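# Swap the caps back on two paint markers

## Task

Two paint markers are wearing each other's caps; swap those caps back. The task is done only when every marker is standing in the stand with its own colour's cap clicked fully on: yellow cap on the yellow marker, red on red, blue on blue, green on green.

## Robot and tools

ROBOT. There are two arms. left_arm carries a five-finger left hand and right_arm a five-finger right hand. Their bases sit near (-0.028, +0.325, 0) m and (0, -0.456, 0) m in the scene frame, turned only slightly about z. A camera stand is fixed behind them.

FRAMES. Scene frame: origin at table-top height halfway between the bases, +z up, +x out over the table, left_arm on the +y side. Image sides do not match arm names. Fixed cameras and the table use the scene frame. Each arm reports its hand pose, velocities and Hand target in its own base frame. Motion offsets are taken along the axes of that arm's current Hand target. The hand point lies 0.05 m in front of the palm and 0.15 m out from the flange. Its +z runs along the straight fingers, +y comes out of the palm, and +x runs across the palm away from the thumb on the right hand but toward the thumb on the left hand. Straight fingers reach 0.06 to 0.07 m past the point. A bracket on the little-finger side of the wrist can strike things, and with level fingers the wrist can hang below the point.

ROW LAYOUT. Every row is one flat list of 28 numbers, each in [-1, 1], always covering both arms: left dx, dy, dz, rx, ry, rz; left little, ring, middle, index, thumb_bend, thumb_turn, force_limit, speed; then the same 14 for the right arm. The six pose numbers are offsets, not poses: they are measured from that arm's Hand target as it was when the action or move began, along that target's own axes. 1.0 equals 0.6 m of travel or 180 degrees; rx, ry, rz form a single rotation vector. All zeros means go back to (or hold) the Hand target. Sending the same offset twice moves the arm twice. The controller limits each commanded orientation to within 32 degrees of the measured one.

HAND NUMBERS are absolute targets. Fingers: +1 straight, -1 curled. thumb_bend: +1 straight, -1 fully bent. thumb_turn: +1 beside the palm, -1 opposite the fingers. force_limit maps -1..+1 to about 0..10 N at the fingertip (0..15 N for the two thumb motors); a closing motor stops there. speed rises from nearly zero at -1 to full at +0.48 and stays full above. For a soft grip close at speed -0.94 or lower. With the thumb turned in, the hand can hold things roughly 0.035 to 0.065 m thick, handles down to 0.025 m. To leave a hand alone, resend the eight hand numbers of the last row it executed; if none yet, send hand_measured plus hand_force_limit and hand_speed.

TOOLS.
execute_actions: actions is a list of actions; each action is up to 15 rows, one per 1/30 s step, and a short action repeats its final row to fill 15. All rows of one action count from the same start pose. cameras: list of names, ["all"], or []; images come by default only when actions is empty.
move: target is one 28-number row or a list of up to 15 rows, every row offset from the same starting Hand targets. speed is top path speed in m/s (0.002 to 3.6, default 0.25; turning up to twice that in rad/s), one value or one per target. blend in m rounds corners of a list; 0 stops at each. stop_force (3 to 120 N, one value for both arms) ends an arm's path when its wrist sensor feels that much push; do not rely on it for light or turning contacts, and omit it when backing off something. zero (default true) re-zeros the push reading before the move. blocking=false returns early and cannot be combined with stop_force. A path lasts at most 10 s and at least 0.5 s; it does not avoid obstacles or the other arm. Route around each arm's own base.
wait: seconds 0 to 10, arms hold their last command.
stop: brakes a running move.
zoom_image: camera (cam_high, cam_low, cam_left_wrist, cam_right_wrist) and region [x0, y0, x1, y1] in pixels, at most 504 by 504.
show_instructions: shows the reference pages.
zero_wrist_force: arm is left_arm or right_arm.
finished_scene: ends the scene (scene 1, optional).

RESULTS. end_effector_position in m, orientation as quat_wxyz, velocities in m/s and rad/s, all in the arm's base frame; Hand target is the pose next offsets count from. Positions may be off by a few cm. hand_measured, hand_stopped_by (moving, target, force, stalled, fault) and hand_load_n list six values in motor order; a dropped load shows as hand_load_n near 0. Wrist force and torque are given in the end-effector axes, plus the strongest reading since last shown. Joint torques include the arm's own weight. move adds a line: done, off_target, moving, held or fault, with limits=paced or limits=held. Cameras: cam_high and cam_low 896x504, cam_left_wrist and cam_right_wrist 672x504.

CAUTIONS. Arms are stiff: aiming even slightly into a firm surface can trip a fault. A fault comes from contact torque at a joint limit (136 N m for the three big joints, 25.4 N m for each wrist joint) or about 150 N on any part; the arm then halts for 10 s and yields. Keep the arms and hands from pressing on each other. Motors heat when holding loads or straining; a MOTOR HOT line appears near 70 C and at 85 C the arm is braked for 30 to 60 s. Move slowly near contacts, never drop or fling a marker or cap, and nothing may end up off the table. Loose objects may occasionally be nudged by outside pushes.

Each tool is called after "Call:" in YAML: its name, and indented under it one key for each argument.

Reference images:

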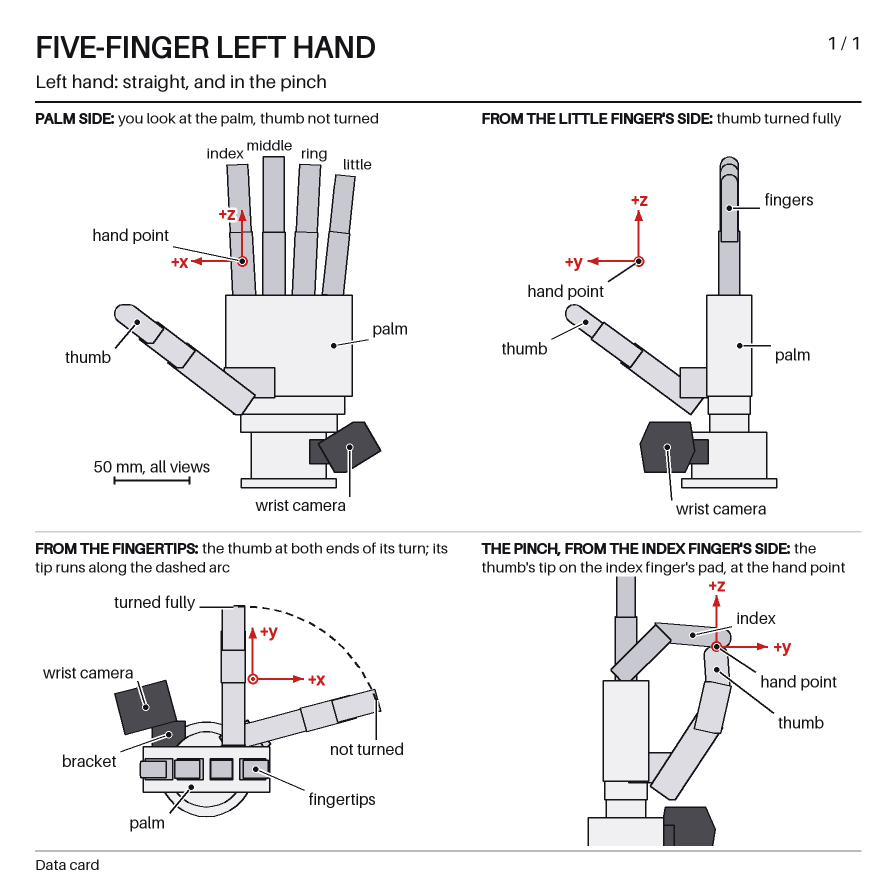

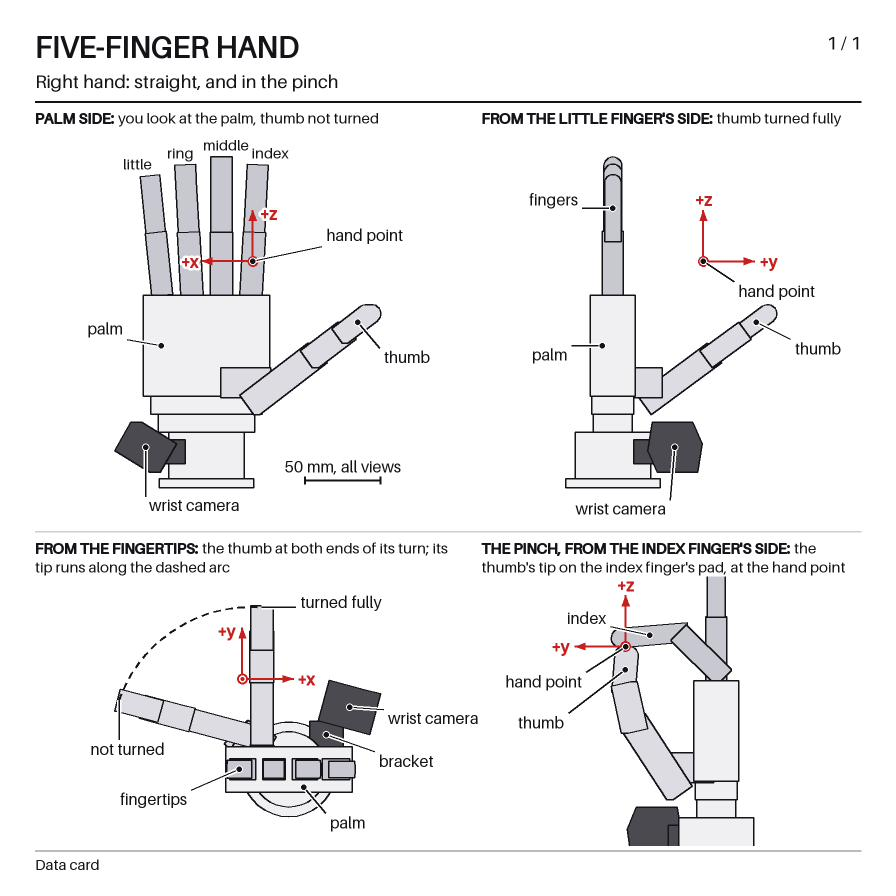

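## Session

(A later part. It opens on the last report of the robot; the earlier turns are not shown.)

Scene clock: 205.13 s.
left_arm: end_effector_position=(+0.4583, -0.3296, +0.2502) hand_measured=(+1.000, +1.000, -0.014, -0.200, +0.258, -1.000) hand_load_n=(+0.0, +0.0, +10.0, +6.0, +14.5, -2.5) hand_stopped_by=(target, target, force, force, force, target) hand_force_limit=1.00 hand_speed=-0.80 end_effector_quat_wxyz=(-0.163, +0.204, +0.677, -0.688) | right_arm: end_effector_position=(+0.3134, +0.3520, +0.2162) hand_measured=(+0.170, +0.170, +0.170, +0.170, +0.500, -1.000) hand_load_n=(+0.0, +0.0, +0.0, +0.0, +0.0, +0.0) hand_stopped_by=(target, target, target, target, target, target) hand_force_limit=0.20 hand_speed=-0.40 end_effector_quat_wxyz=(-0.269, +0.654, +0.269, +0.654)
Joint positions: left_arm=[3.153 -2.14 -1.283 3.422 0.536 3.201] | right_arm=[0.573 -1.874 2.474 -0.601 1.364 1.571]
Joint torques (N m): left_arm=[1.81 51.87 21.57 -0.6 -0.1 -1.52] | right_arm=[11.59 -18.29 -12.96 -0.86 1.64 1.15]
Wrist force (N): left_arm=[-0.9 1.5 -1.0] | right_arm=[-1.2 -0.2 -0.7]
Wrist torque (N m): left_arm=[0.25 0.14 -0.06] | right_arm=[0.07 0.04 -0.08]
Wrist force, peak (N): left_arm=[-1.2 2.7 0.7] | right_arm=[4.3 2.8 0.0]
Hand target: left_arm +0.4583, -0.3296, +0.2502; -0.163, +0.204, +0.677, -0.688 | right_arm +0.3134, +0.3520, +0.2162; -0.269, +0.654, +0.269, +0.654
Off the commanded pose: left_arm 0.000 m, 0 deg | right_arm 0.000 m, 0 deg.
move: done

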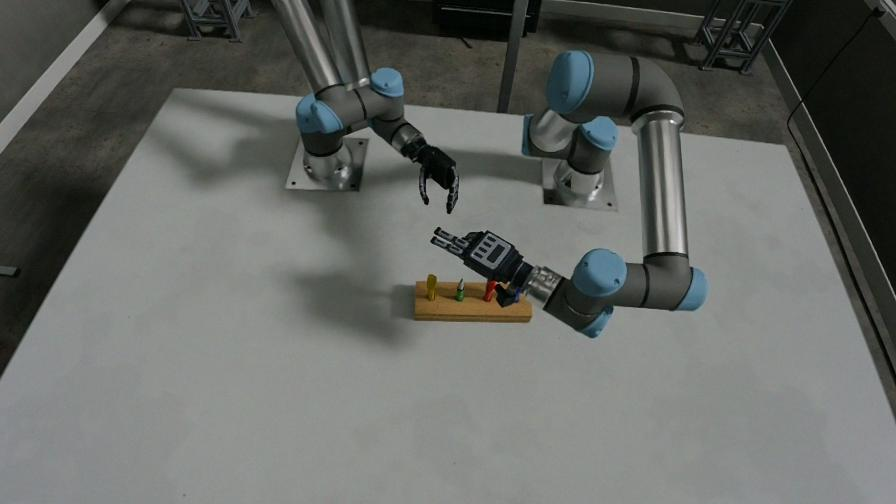

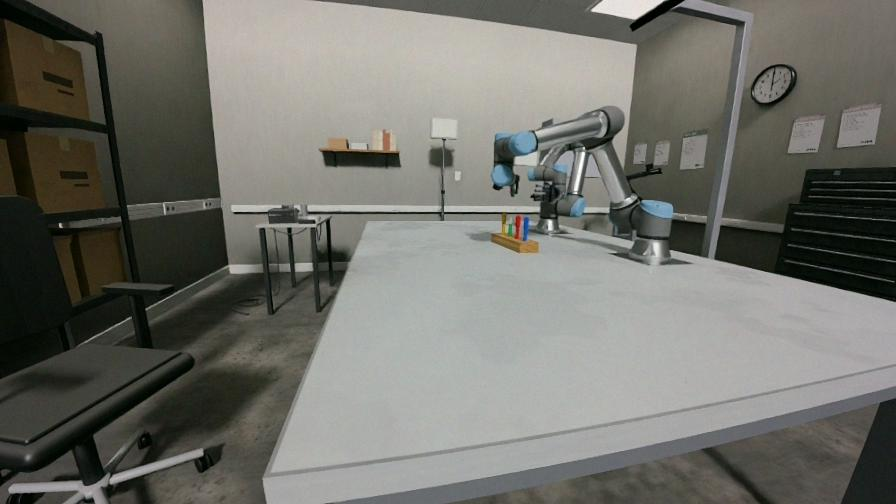

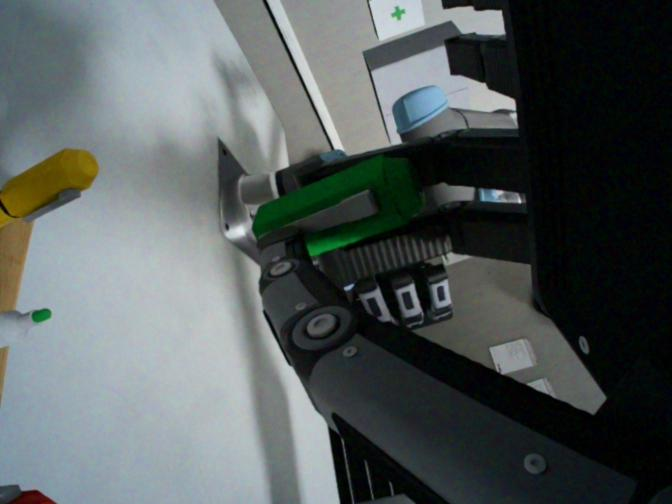

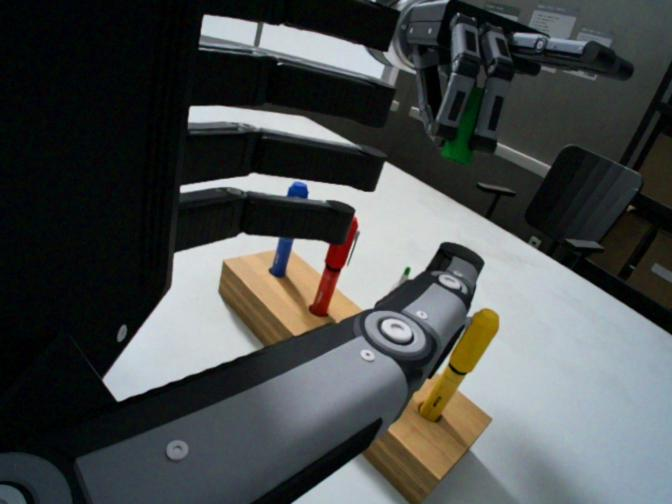

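Call:
move:
  target: [0.006,0.1001,0,0,0,0,1,1,-0.45,-0.6,-0.4,-1,1,-0.8, -0.06,0,0,0,0,0,0.17,0.17,0.17,0.17,0.5,-1,0.2,-0.4]
  speed: 0.15
  cameras: ["all"]

Call:
zoom_image:
  camera: "cam_low"
  region: [490, 190, 535, 245]

Call:
zoom_image:
  camera: "cam_right_wrist"
  region: [360, 80, 600, 320]

Scene clock: 206.97 s.
left_arm: end_effector_position=(+0.4583, -0.3296, +0.1900) hand_measured=(+1.000, +1.000, -0.014, -0.200, +0.258, -1.000) hand_load_n=(+0.0, +0.0, +10.0, +5.5, +14.5, -2.5) hand_stopped_by=(target, target, force, force, force, target) hand_force_limit=1.00 hand_speed=-0.80 end_effector_quat_wxyz=(-0.163, +0.204, +0.677, -0.688) | right_arm: end_effector_position=(+0.3134, +0.3520, +0.1801) hand_measured=(+0.170, +0.170, +0.170, +0.170, +0.500, -1.000) hand_load_n=(+0.0, +0.0, +0.0, +0.0, +0.0, +0.5) hand_stopped_by=(target, target, target, target, target, target) hand_force_limit=0.20 hand_speed=-0.40 end_effector_quat_wxyz=(-0.269, +0.654, +0.269, +0.654)
Joint positions: left_arm=[3.153 -2.189 -1.365 3.554 0.535 3.202] | right_arm=[0.573 -1.784 2.534 -0.75 1.364 1.571]
Joint torques (N m): left_arm=[-5.99 52.25 26.27 -0.32 -1.25 -1.87] | right_arm=[9.73 -16.75 -20.19 -2.18 2.53 0.58]
Wrist force (N): left_arm=[-0.8 1.3 -0.8] | right_arm=[-0.9 -0.2 -0.9]
Wrist torque (N m): left_arm=[0.25 0.13 -0.05] | right_arm=[0.09 0.01 -0.04]
Wrist force, peak (N): left_arm=[-0.9 2.9 -0.8] | right_arm=[-2.0 -0.3 -0.6]
Hand target: left_arm +0.4583, -0.3296, +0.1900; -0.163, +0.204, +0.677, -0.688 | right_arm +0.3134, +0.3520, +0.1802; -0.269, +0.654, +0.269, +0.654
Off the commanded pose: left_arm 0.000 m, 0 deg | right_arm 0.000 m, 0 deg.
move: done

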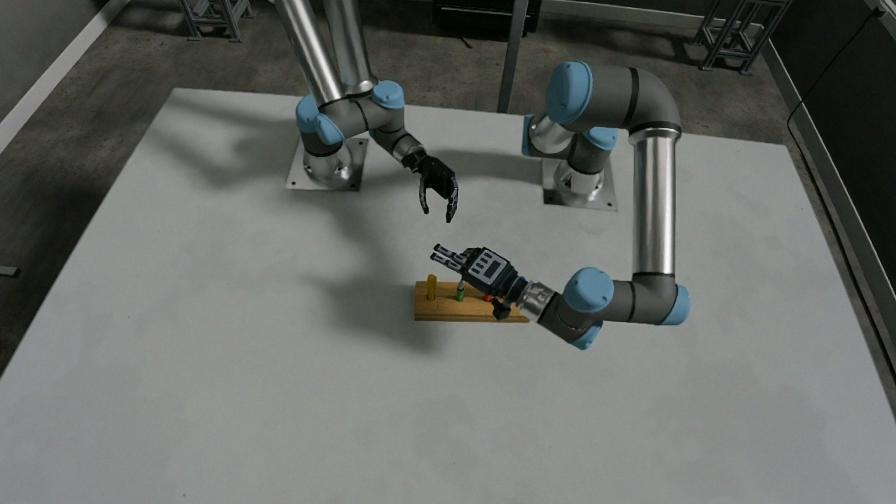

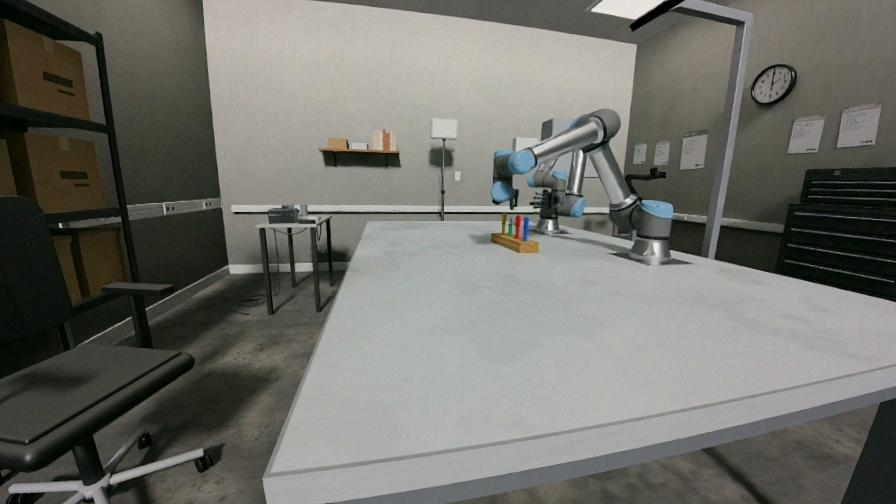

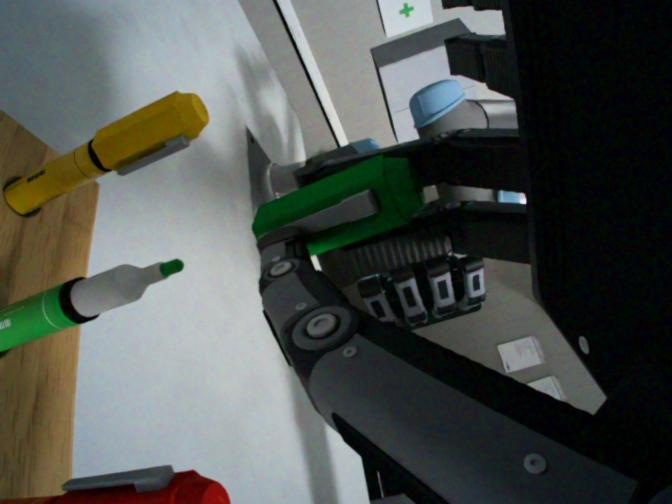

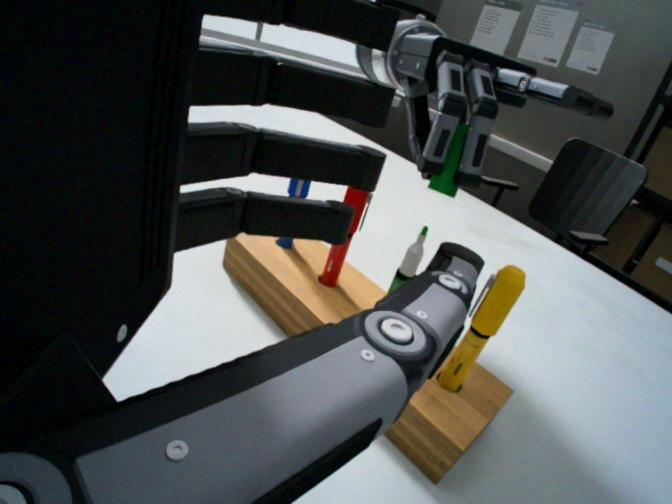

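Scaled by 9.164 from the camera's 896x504 image, which has a finer 1280x720 frame.

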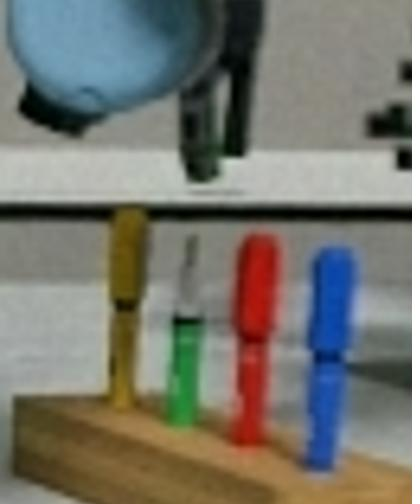

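Scaled by 2.100 from the camera's 672x504 image, which has a finer 960x720 frame.

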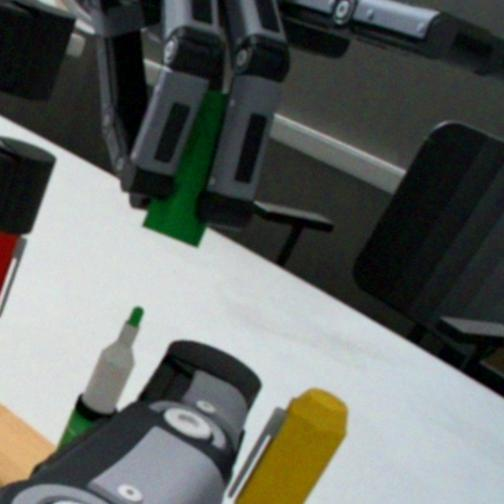

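Call:
zoom_image:
  camera: "cam_low"
  region: [500, 198, 525, 228]

Scaled by 16.800 from the camera's 896x504 image, which has a finer 1280x720 frame.

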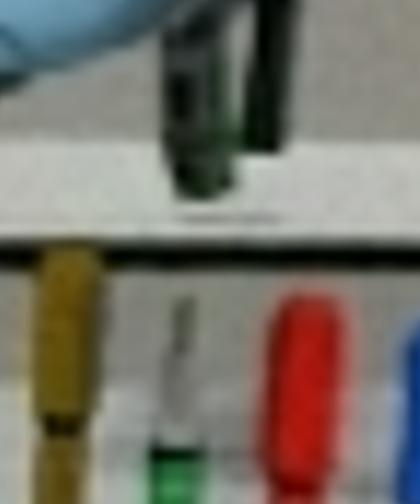

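Call:
zoom_image:
  camera: "cam_high"
  region: [430, 240, 510, 310]

Scaled by 6.300 from the camera's 896x504 image, which has a finer 1280x720 frame.

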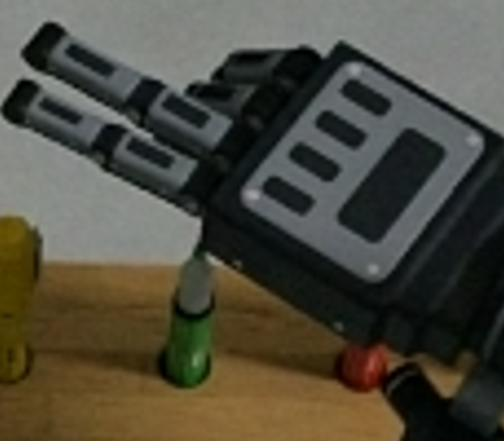

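Call:
move:
  target:
    - [-0.0017,0,-0.0125,0,0,0,1,1,-0.45,-0.6,-0.4,-1,1,-0.8, 0,0,0,0,0,0,0.17,0.17,0.17,0.17,0.5,-1,0.2,-0.4]
    - [0.0008,0.0416,-0.0125,0,0,0,1,1,-0.45,-0.6,-0.4,-1,1,-0.8, 0,0,0,0,0,0,0.17,0.17,0.17,0.17,0.5,-1,0.2,-0.4]
  speed: 0.05
  stop_force: 3
  cameras: ["cam_left_wrist","cam_right_wrist","cam_low"]

Call:
zoom_image:
  camera: "cam_low"
  region: [500, 198, 525, 228]

Call:
zoom_image:
  camera: "cam_right_wrist"
  region: [360, 80, 600, 320]

Scene clock: 210.07 s.
left_arm: end_effector_position=(+0.4629, -0.3236, +0.1651) hand_measured=(+1.000, +1.000, -0.014, -0.200, +0.258, -1.000) hand_load_n=(+0.0, +0.0, +10.0, +6.0, +14.5, -2.5) hand_stopped_by=(target, target, force, force, force, target) hand_force_limit=1.00 hand_speed=-0.80 end_effector_quat_wxyz=(-0.163, +0.204, +0.677, -0.688) | right_arm: end_effector_position=(+0.3134, +0.3520, +0.1802) hand_measured=(+0.170, +0.170, +0.170, +0.170, +0.500, -1.000) hand_load_n=(+0.0, +0.0, +0.0, +0.0, +0.0, +0.5) hand_stopped_by=(target, target, target, target, target, target) hand_force_limit=0.20 hand_speed=-0.40 end_effector_quat_wxyz=(-0.269, +0.654, +0.269, +0.654)
Joint positions: left_arm=[3.162 -2.222 -1.379 3.601 0.545 3.202] | right_arm=[0.573 -1.785 2.534 -0.75 1.364 1.571]
Joint torques (N m): left_arm=[-10.15 54.15 27.95 -1.34 -1.03 -2.4] | right_arm=[8.16 -18.94 -21.02 -2.42 2.1 0.57]
Wrist force (N): left_arm=[-0.9 1.7 -1.1] | right_arm=[-1.4 -0.2 -0.8]
Wrist torque (N m): left_arm=[0.32 0.14 -0.07] | right_arm=[0.08 0.06 -0.06]
Wrist force, peak (N): left_arm=[-1.3 1.7 -1.0] | right_arm=[-1.3 -0.2 -0.9]
Hand target: left_arm +0.4630, -0.3236, +0.1651; -0.163, +0.204, +0.677, -0.688 | right_arm +0.3134, +0.3520, +0.1802; -0.269, +0.654, +0.269, +0.654
Off the commanded pose: left_arm 0.000 m, 0 deg | right_arm 0.000 m, 0 deg.
move: done
Images, in order (width x height): cam_low 896x504, cam_left_wrist 672x504, cam_right_wrist 672x504.

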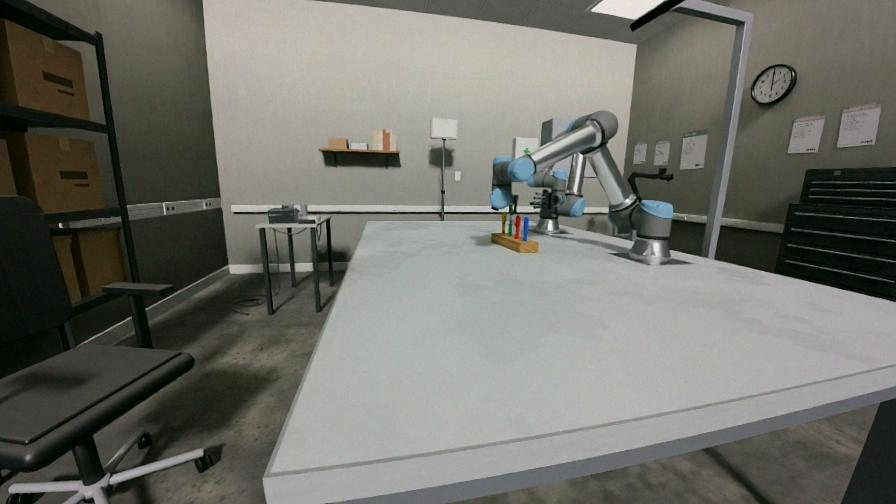

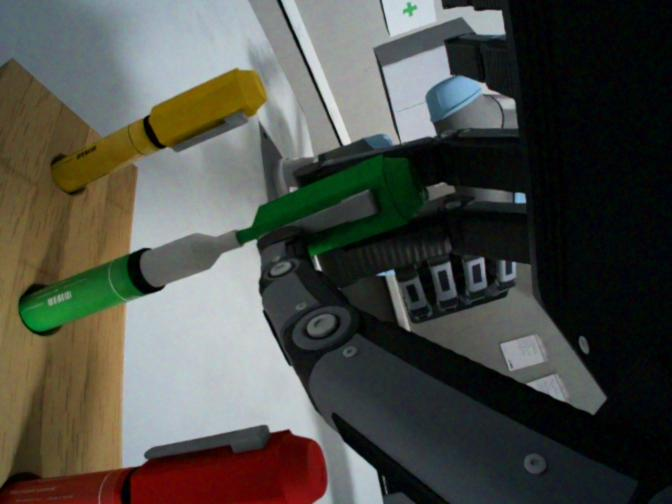

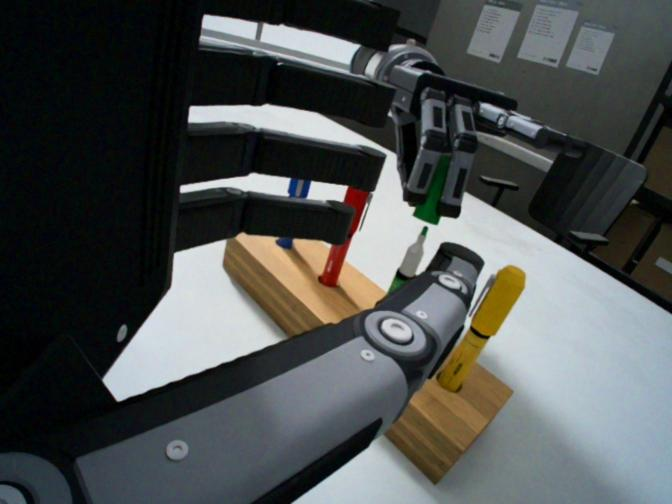

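Scaled by 16.800 from the camera's 896x504 image, which has a finer 1280x720 frame.

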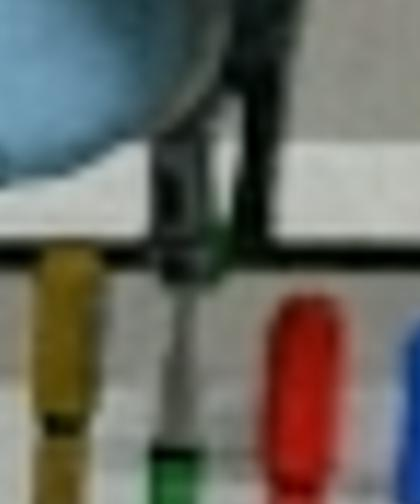

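Scaled by 2.100 from the camera's 672x504 image, which has a finer 960x720 frame.

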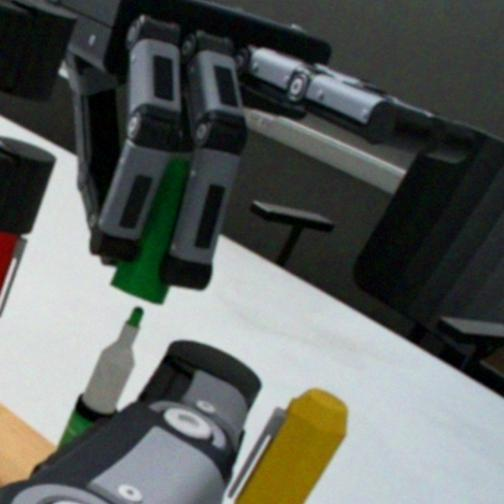

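Call:
zoom_image:
  camera: "cam_left_wrist"
  region: [120, 150, 440, 320]

Scaled by 1.575 from the camera's 672x504 image, which has a finer 960x720 frame.

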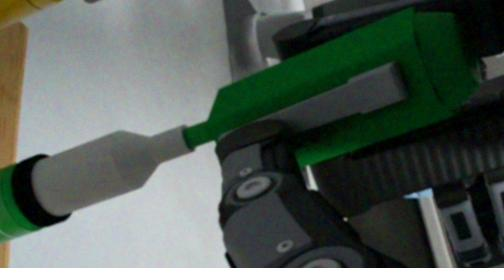

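Call:
move:
  target: [0.0005,0.00832,0,0,0,0,1,1,-0.45,-0.6,-0.4,-1,1,-0.8,0,0,0,0,0,0,0.17,0.17,0.17,0.17,0.5,-1,0.2,-0.4]
  speed: 0.03
  stop_force: 3
  cameras: ["all"]

Scene clock: 212.67 s.
left_arm: end_effector_position=(+0.4629, -0.3236, +0.1600) hand_measured=(+1.000, +1.000, -0.014, -0.200, +0.258, -1.000) hand_load_n=(+0.0, +0.0, +10.0, +6.0, +14.5, -3.0) hand_stopped_by=(target, target, force, force, force, target) hand_force_limit=1.00 hand_speed=-0.80 end_effector_quat_wxyz=(-0.163, +0.204, +0.677, -0.688) | right_arm: end_effector_position=(+0.3134, +0.3520, +0.1802) hand_measured=(+0.170, +0.170, +0.170, +0.170, +0.500, -1.000) hand_load_n=(+0.0, +0.0, +0.0, +0.0, +0.0, +0.0) hand_stopped_by=(target, target, target, target, target, target) hand_force_limit=0.20 hand_speed=-0.40 end_effector_quat_wxyz=(-0.269, +0.654, +0.269, +0.654)
Joint positions: left_arm=[3.162 -2.227 -1.384 3.611 0.545 3.202] | right_arm=[0.573 -1.785 2.534 -0.75 1.364 1.571]
Joint torques (N m): left_arm=[-8.93 50 21.67 -2.32 -0.06 -2.01] | right_arm=[9.09 -19.6 -22.52 -1.57 2.07 0.74]
Wrist force (N): left_arm=[-1.3 1.4 -0.6] | right_arm=[-1.1 -0.2 -0.8]
Wrist torque (N m): left_arm=[0.26 0.20 -0.09] | right_arm=[0.07 0.04 -0.06]
Wrist force, peak (N): left_arm=[-1.3 1.5 -1.0] | right_arm=[-1.3 -0.2 -1.0]
Hand target: left_arm +0.4630, -0.3236, +0.1601; -0.163, +0.204, +0.677, -0.688 | right_arm +0.3134, +0.3520, +0.1802; -0.269, +0.654, +0.269, +0.654
Off the commanded pose: left_arm 0.000 m, 0 deg | right_arm 0.000 m, 0 deg.
move: done

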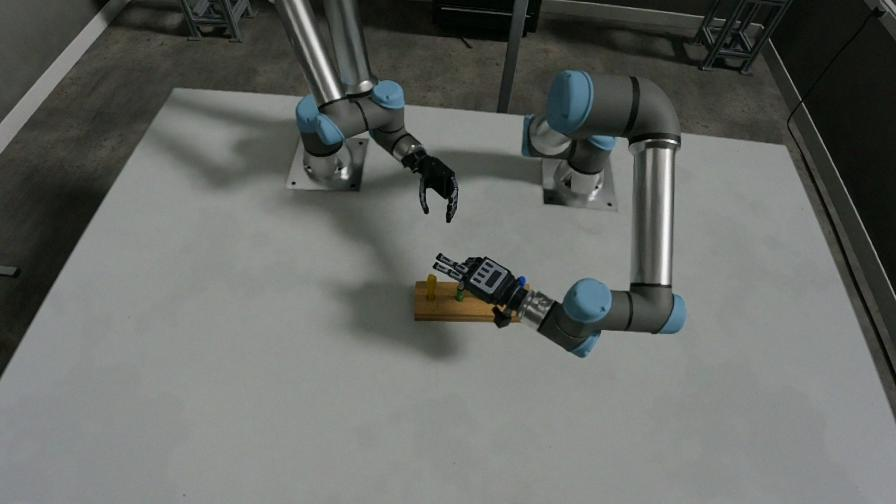

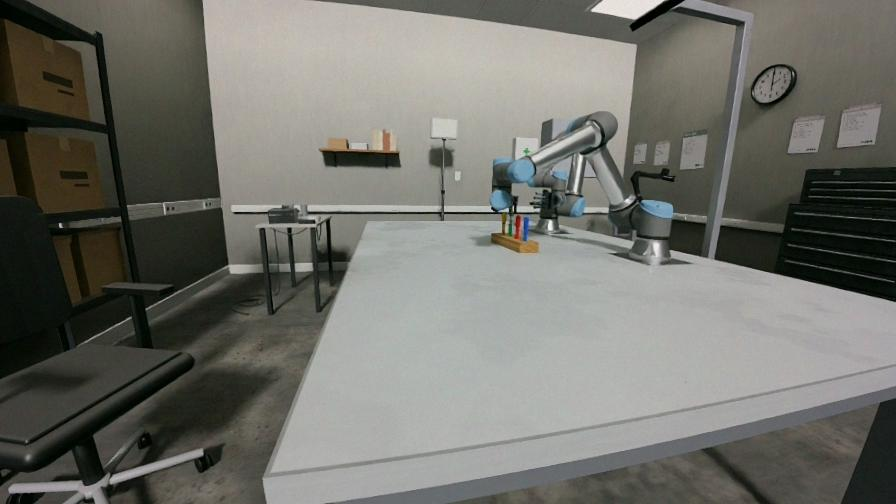

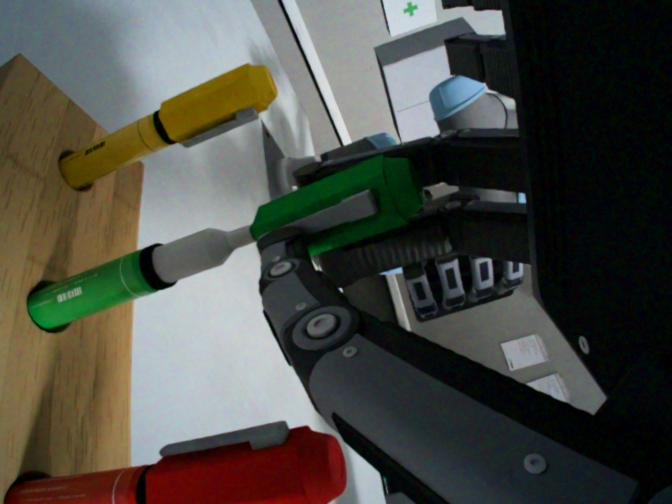

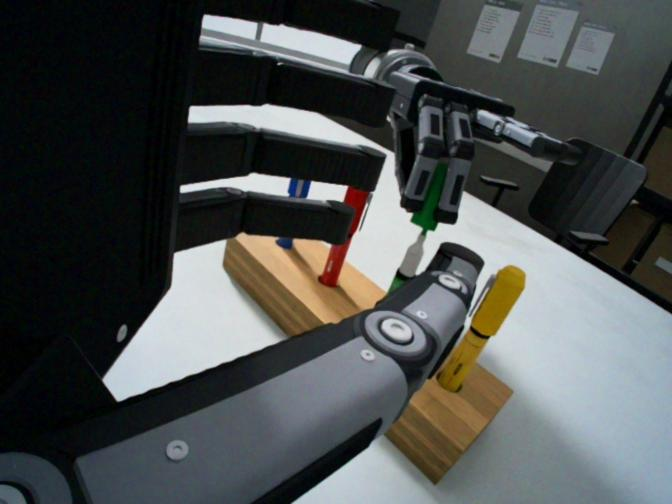

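Call:
zoom_image:
  camera: "cam_left_wrist"
  region: [140, 140, 360, 320]

Call:
zoom_image:
  camera: "cam_right_wrist"
  region: [360, 140, 500, 300]

Call:
zoom_image:
  camera: "cam_low"
  region: [485, 195, 545, 255]

Scaled by 2.291 from the camera's 672x504 image, which has a finer 960x720 frame.

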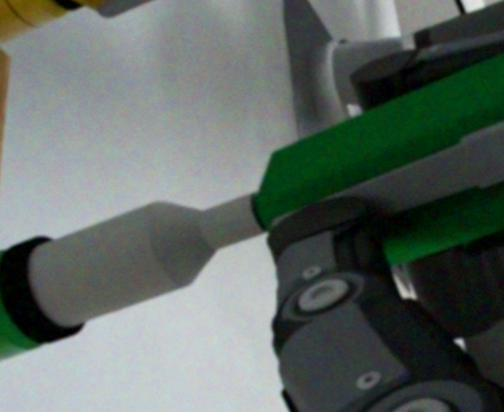

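Scaled by 3.150 from the camera's 672x504 image, which has a finer 960x720 frame.

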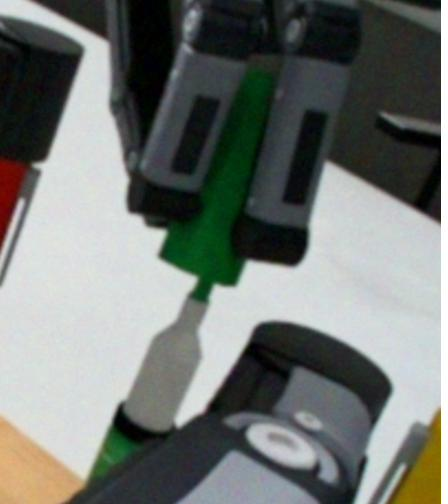

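Scaled by 8.400 from the camera's 896x504 image, which has a finer 1280x720 frame.

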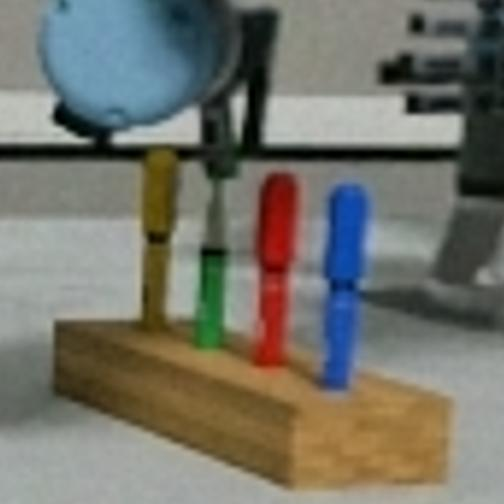

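Call:
move:
  target: [0.001,0.01664,0,0,0,0,1,1,-0.45,-0.6,-0.4,-1,1,-0.8,0,0,0,0,0,0,0.17,0.17,0.17,0.17,0.5,-1,0.2,-0.4]
  speed: 0.03
  stop_force: 4
  cameras: ["all"]

Call:
zoom_image:
  camera: "cam_left_wrist"
  region: [140, 140, 360, 320]

Call:
zoom_image:
  camera: "cam_right_wrist"
  region: [360, 140, 500, 300]

Scene clock: 214.87 s.
left_arm: end_effector_position=(+0.4629, -0.3236, +0.1501) hand_measured=(+1.000, +1.000, -0.014, -0.200, +0.258, -1.000) hand_load_n=(+0.0, +0.0, +10.0, +5.5, +14.5, -2.5) hand_stopped_by=(target, target, force, force, force, target) hand_force_limit=1.00 hand_speed=-0.80 end_effector_quat_wxyz=(-0.163, +0.204, +0.677, -0.688) | right_arm: end_effector_position=(+0.3134, +0.3520, +0.1802) hand_measured=(+0.170, +0.170, +0.170, +0.170, +0.500, -1.000) hand_load_n=(+0.5, +0.0, +0.0, +0.0, +0.0, +0.0) hand_stopped_by=(target, target, target, target, target, target) hand_force_limit=0.20 hand_speed=-0.40 end_effector_quat_wxyz=(-0.269, +0.654, +0.269, +0.654)
Joint positions: left_arm=[3.162 -2.238 -1.393 3.632 0.545 3.202] | right_arm=[0.573 -1.785 2.534 -0.75 1.364 1.571]
Joint torques (N m): left_arm=[-6.78 54.34 27.12 -2.24 1.1 -0.68] | right_arm=[9.63 -19.96 -21.79 -1.11 2.21 0.5]
Wrist force (N): left_arm=[-1.1 1.4 -0.9] | right_arm=[-1.1 -0.2 -0.8]
Wrist torque (N m): left_arm=[0.27 0.18 -0.08] | right_arm=[0.07 0.03 -0.05]
Wrist force, peak (N): left_arm=[-1.1 1.7 -1.0] | right_arm=[-1.4 -0.4 -0.9]
Hand target: left_arm +0.4629, -0.3236, +0.1501; -0.163, +0.204, +0.677, -0.688 | right_arm +0.3134, +0.3520, +0.1802; -0.269, +0.654, +0.269, +0.654
Off the commanded pose: left_arm 0.000 m, 0 deg | right_arm 0.000 m, 0 deg.
move: done

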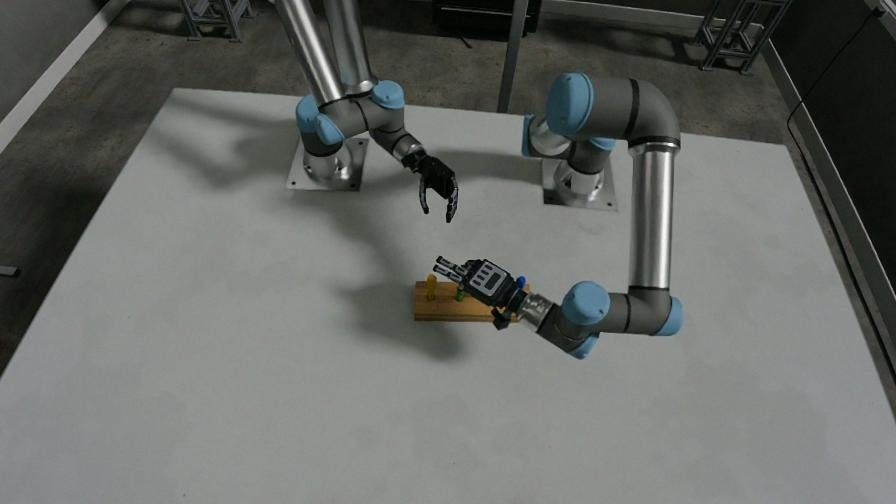

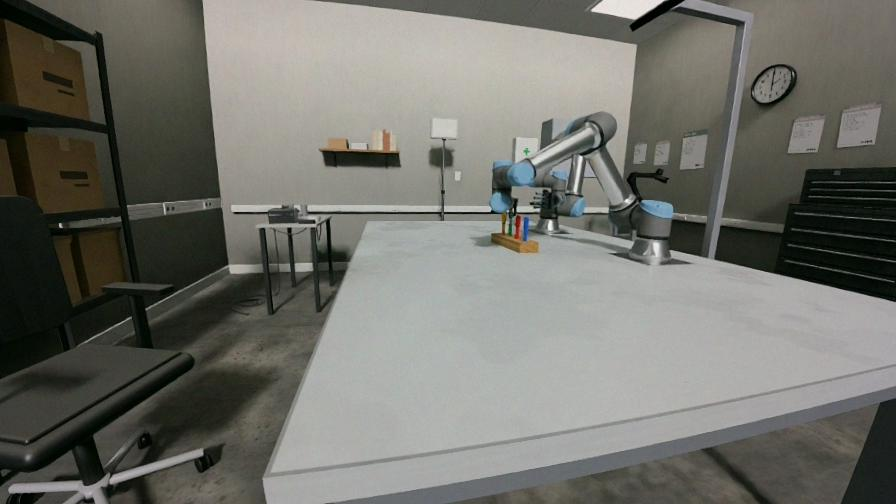

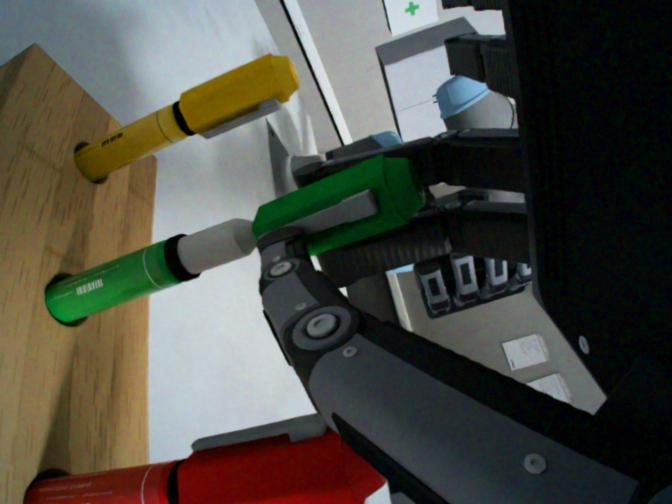

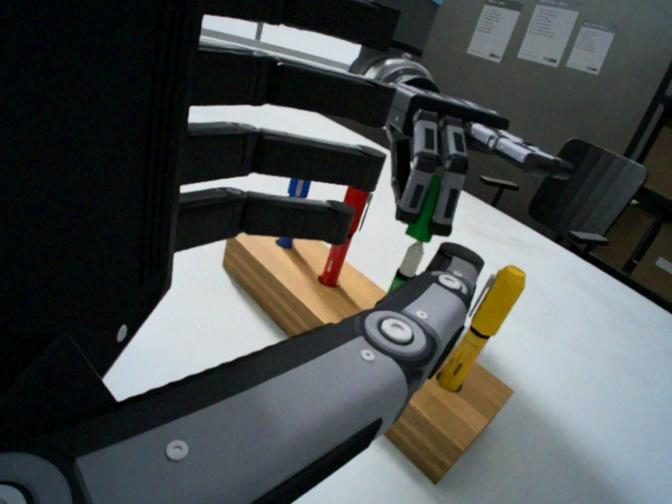

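Scaled by 2.291 from the camera's 672x504 image, which has a finer 960x720 frame.

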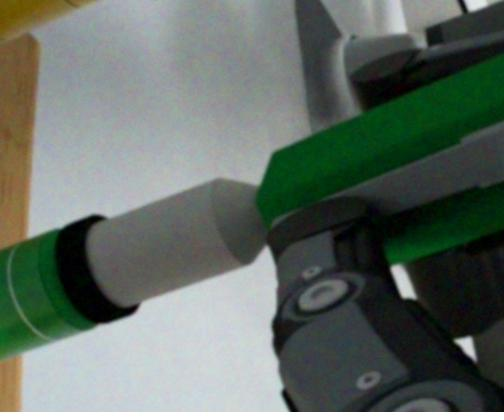

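Scaled by 3.150 from the camera's 672x504 image, which has a finer 960x720 frame.

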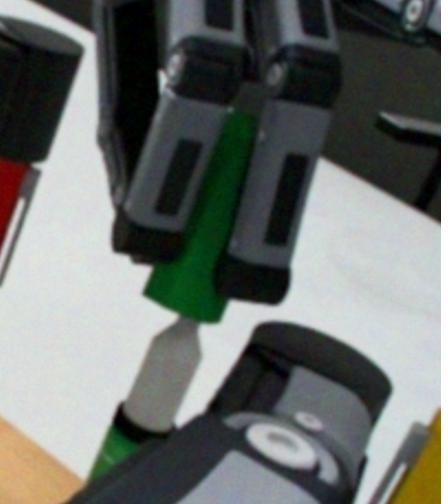

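Call:
move:
  target: [-0.0015,0.0,0,0,0,0,1,1,-0.45,-0.6,-0.4,-1,1,-0.8,0,0,0,0,0,0,0.17,0.17,0.17,0.17,0.5,-1,0.2,-0.4]
  speed: 0.02

Call:
move:
  target: [0.001,0.01164,0,0,0,0,1,1,-0.45,-0.6,-0.4,-1,1,-0.8,0,0,0,0,0,0,0.17,0.17,0.17,0.17,0.5,-1,0.2,-0.4]
  speed: 0.03
  stop_force: 4
  cameras: ["all"]

Call:
zoom_image:
  camera: "cam_left_wrist"
  region: [140, 140, 360, 320]

Call:
zoom_image:
  camera: "cam_right_wrist"
  region: [360, 140, 500, 300]

Scene clock: 216.00 s.
left_arm: end_effector_position=(+0.4637, -0.3241, +0.1501) hand_measured=(+1.000, +1.000, -0.014, -0.200, +0.258, -1.000) hand_load_n=(+0.0, +0.0, +10.0, +5.5, +14.5, -2.5) hand_stopped_by=(target, target, force, force, force, target) hand_force_limit=1.00 hand_speed=-0.80 end_effector_quat_wxyz=(-0.163, +0.204, +0.677, -0.688) | right_arm: end_effector_position=(+0.3134, +0.3520, +0.1802) hand_measured=(+0.170, +0.170, +0.170, +0.170, +0.500, -1.000) hand_load_n=(+0.0, +0.0, +0.0, +0.0, +0.0, +0.0) hand_stopped_by=(target, target, target, target, target, target) hand_force_limit=0.20 hand_speed=-0.40 end_effector_quat_wxyz=(-0.269, +0.654, +0.269, +0.654)
Joint positions: left_arm=[3.162 -2.24 -1.39 3.63 0.544 3.202] | right_arm=[0.573 -1.785 2.534 -0.75 1.364 1.571]
Joint torques (N m): left_arm=[-9.14 34.61 24.04 -2.04 -1.07 -0.83] | right_arm=[9.63 -17.82 -22.38 -0.63 2.24 0.58]
Wrist force (N): left_arm=[-0.8 1.7 -0.4] | right_arm=[-1.2 -0.3 -0.7]
Wrist torque (N m): left_arm=[0.27 0.14 -0.07] | right_arm=[0.05 0.03 -0.06]
Wrist force, peak (N): left_arm=[-1.0 1.7 -0.9] | right_arm=[-1.2 -0.2 -1.1]
Hand target: left_arm +0.4637, -0.3241, +0.1501; -0.163, +0.204, +0.677, -0.688 | right_arm +0.3134, +0.3520, +0.1802; -0.269, +0.654, +0.269, +0.654
Off the commanded pose: left_arm 0.000 m, 0 deg | right_arm 0.000 m, 0 deg.
move: done

Scene clock: 217.60 s.
left_arm: end_effector_position=(+0.4636, -0.3240, +0.1431) hand_measured=(+1.000, +1.000, -0.014, -0.200, +0.258, -1.000) hand_load_n=(+0.0, +0.0, +10.0, +5.5, +14.5, -2.5) hand_stopped_by=(target, target, force, force, force, target) hand_force_limit=1.00 hand_speed=-0.80 end_effector_quat_wxyz=(-0.163, +0.204, +0.677, -0.688) | right_arm: end_effector_position=(+0.3134, +0.3520, +0.1802) hand_measured=(+0.170, +0.170, +0.170, +0.170, +0.500, -1.000) hand_load_n=(+0.0, +0.0, +0.0, +0.0, +0.0, +0.5) hand_stopped_by=(target, target, target, target, target, target) hand_force_limit=0.20 hand_speed=-0.40 end_effector_quat_wxyz=(-0.269, +0.654, +0.269, +0.654)
Joint positions: left_arm=[3.162 -2.248 -1.397 3.645 0.545 3.202] | right_arm=[0.573 -1.785 2.534 -0.75 1.364 1.571]
Joint torques (N m): left_arm=[10.86 54.12 25.99 -2.39 1.22 -0.02] | right_arm=[8.53 -19.16 -21.07 -1.02 2.05 0.63]
Wrist force (N): left_arm=[-1.3 1.5 -0.9] | right_arm=[-1.2 0.1 -0.8]
Wrist torque (N m): left_arm=[0.28 0.19 -0.10] | right_arm=[0.11 0.04 -0.05]
Wrist force, peak (N): left_arm=[-1.3 1.5 -0.9] | right_arm=[-1.5 -0.1 -0.9]
Hand target: left_arm +0.4636, -0.3240, +0.1431; -0.163, +0.204, +0.677, -0.688 | right_arm +0.3134, +0.3520, +0.1802; -0.269, +0.654, +0.269, +0.654
Off the commanded pose: left_arm 0.000 m, 0 deg | right_arm 0.000 m, 0 deg.
move: done

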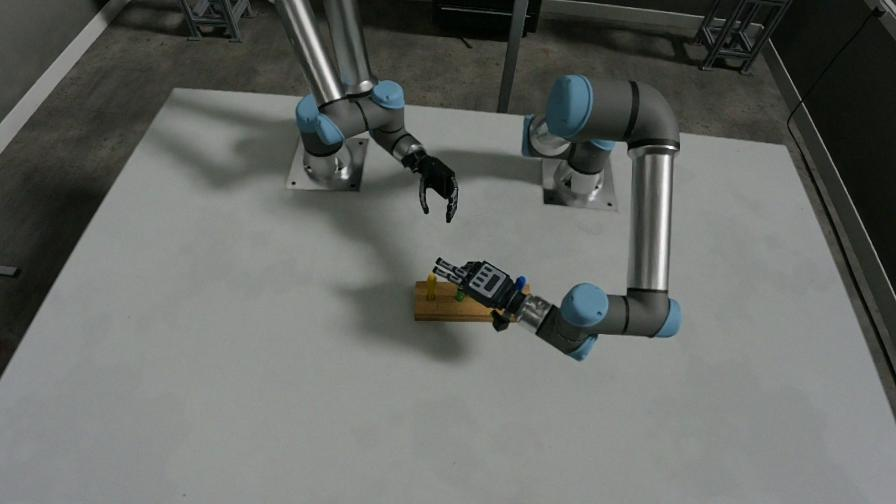

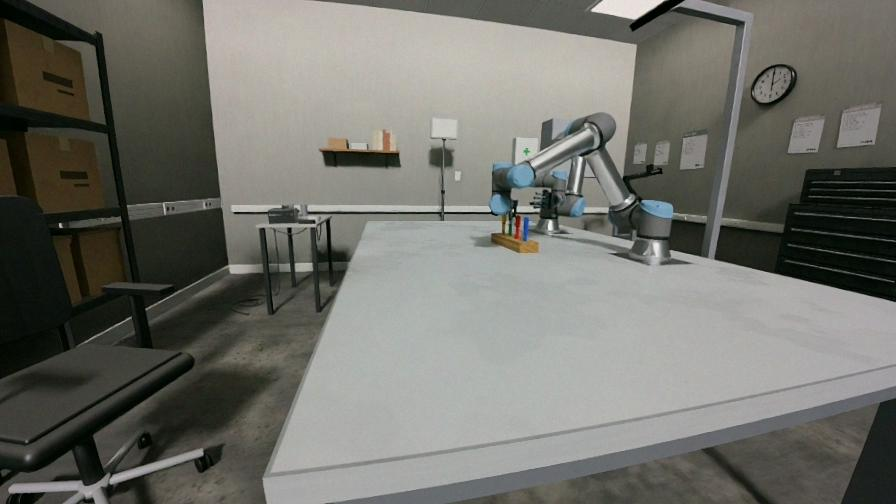

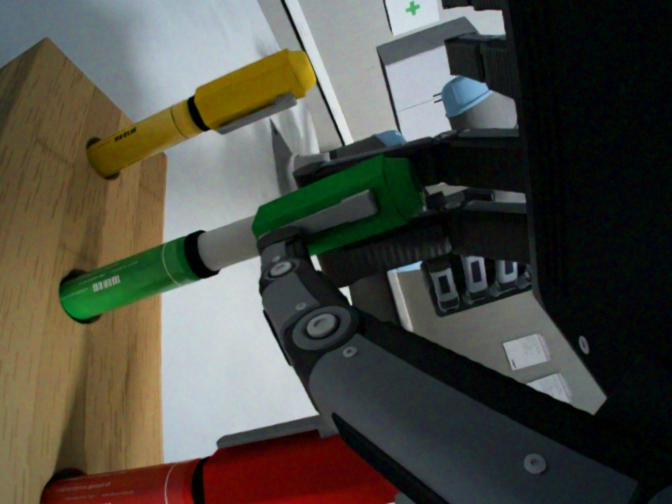

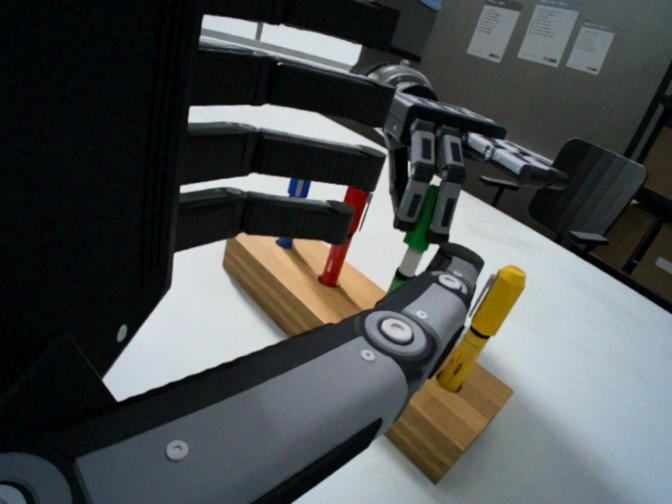

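Scaled by 2.291 from the camera's 672x504 image, which has a finer 960x720 frame.

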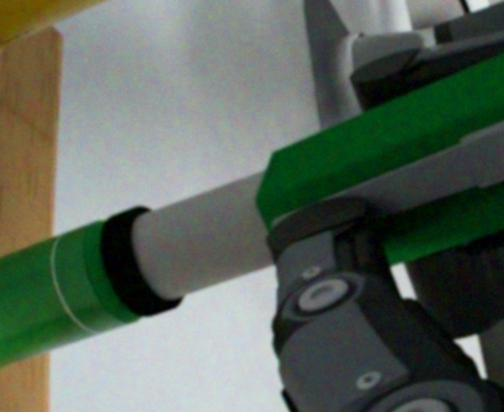

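Scaled by 3.150 from the camera's 672x504 image, which has a finer 960x720 frame.

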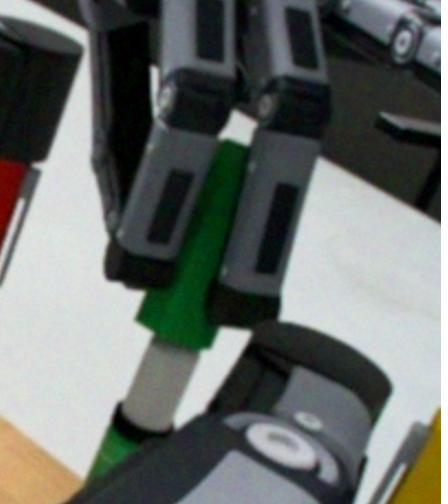

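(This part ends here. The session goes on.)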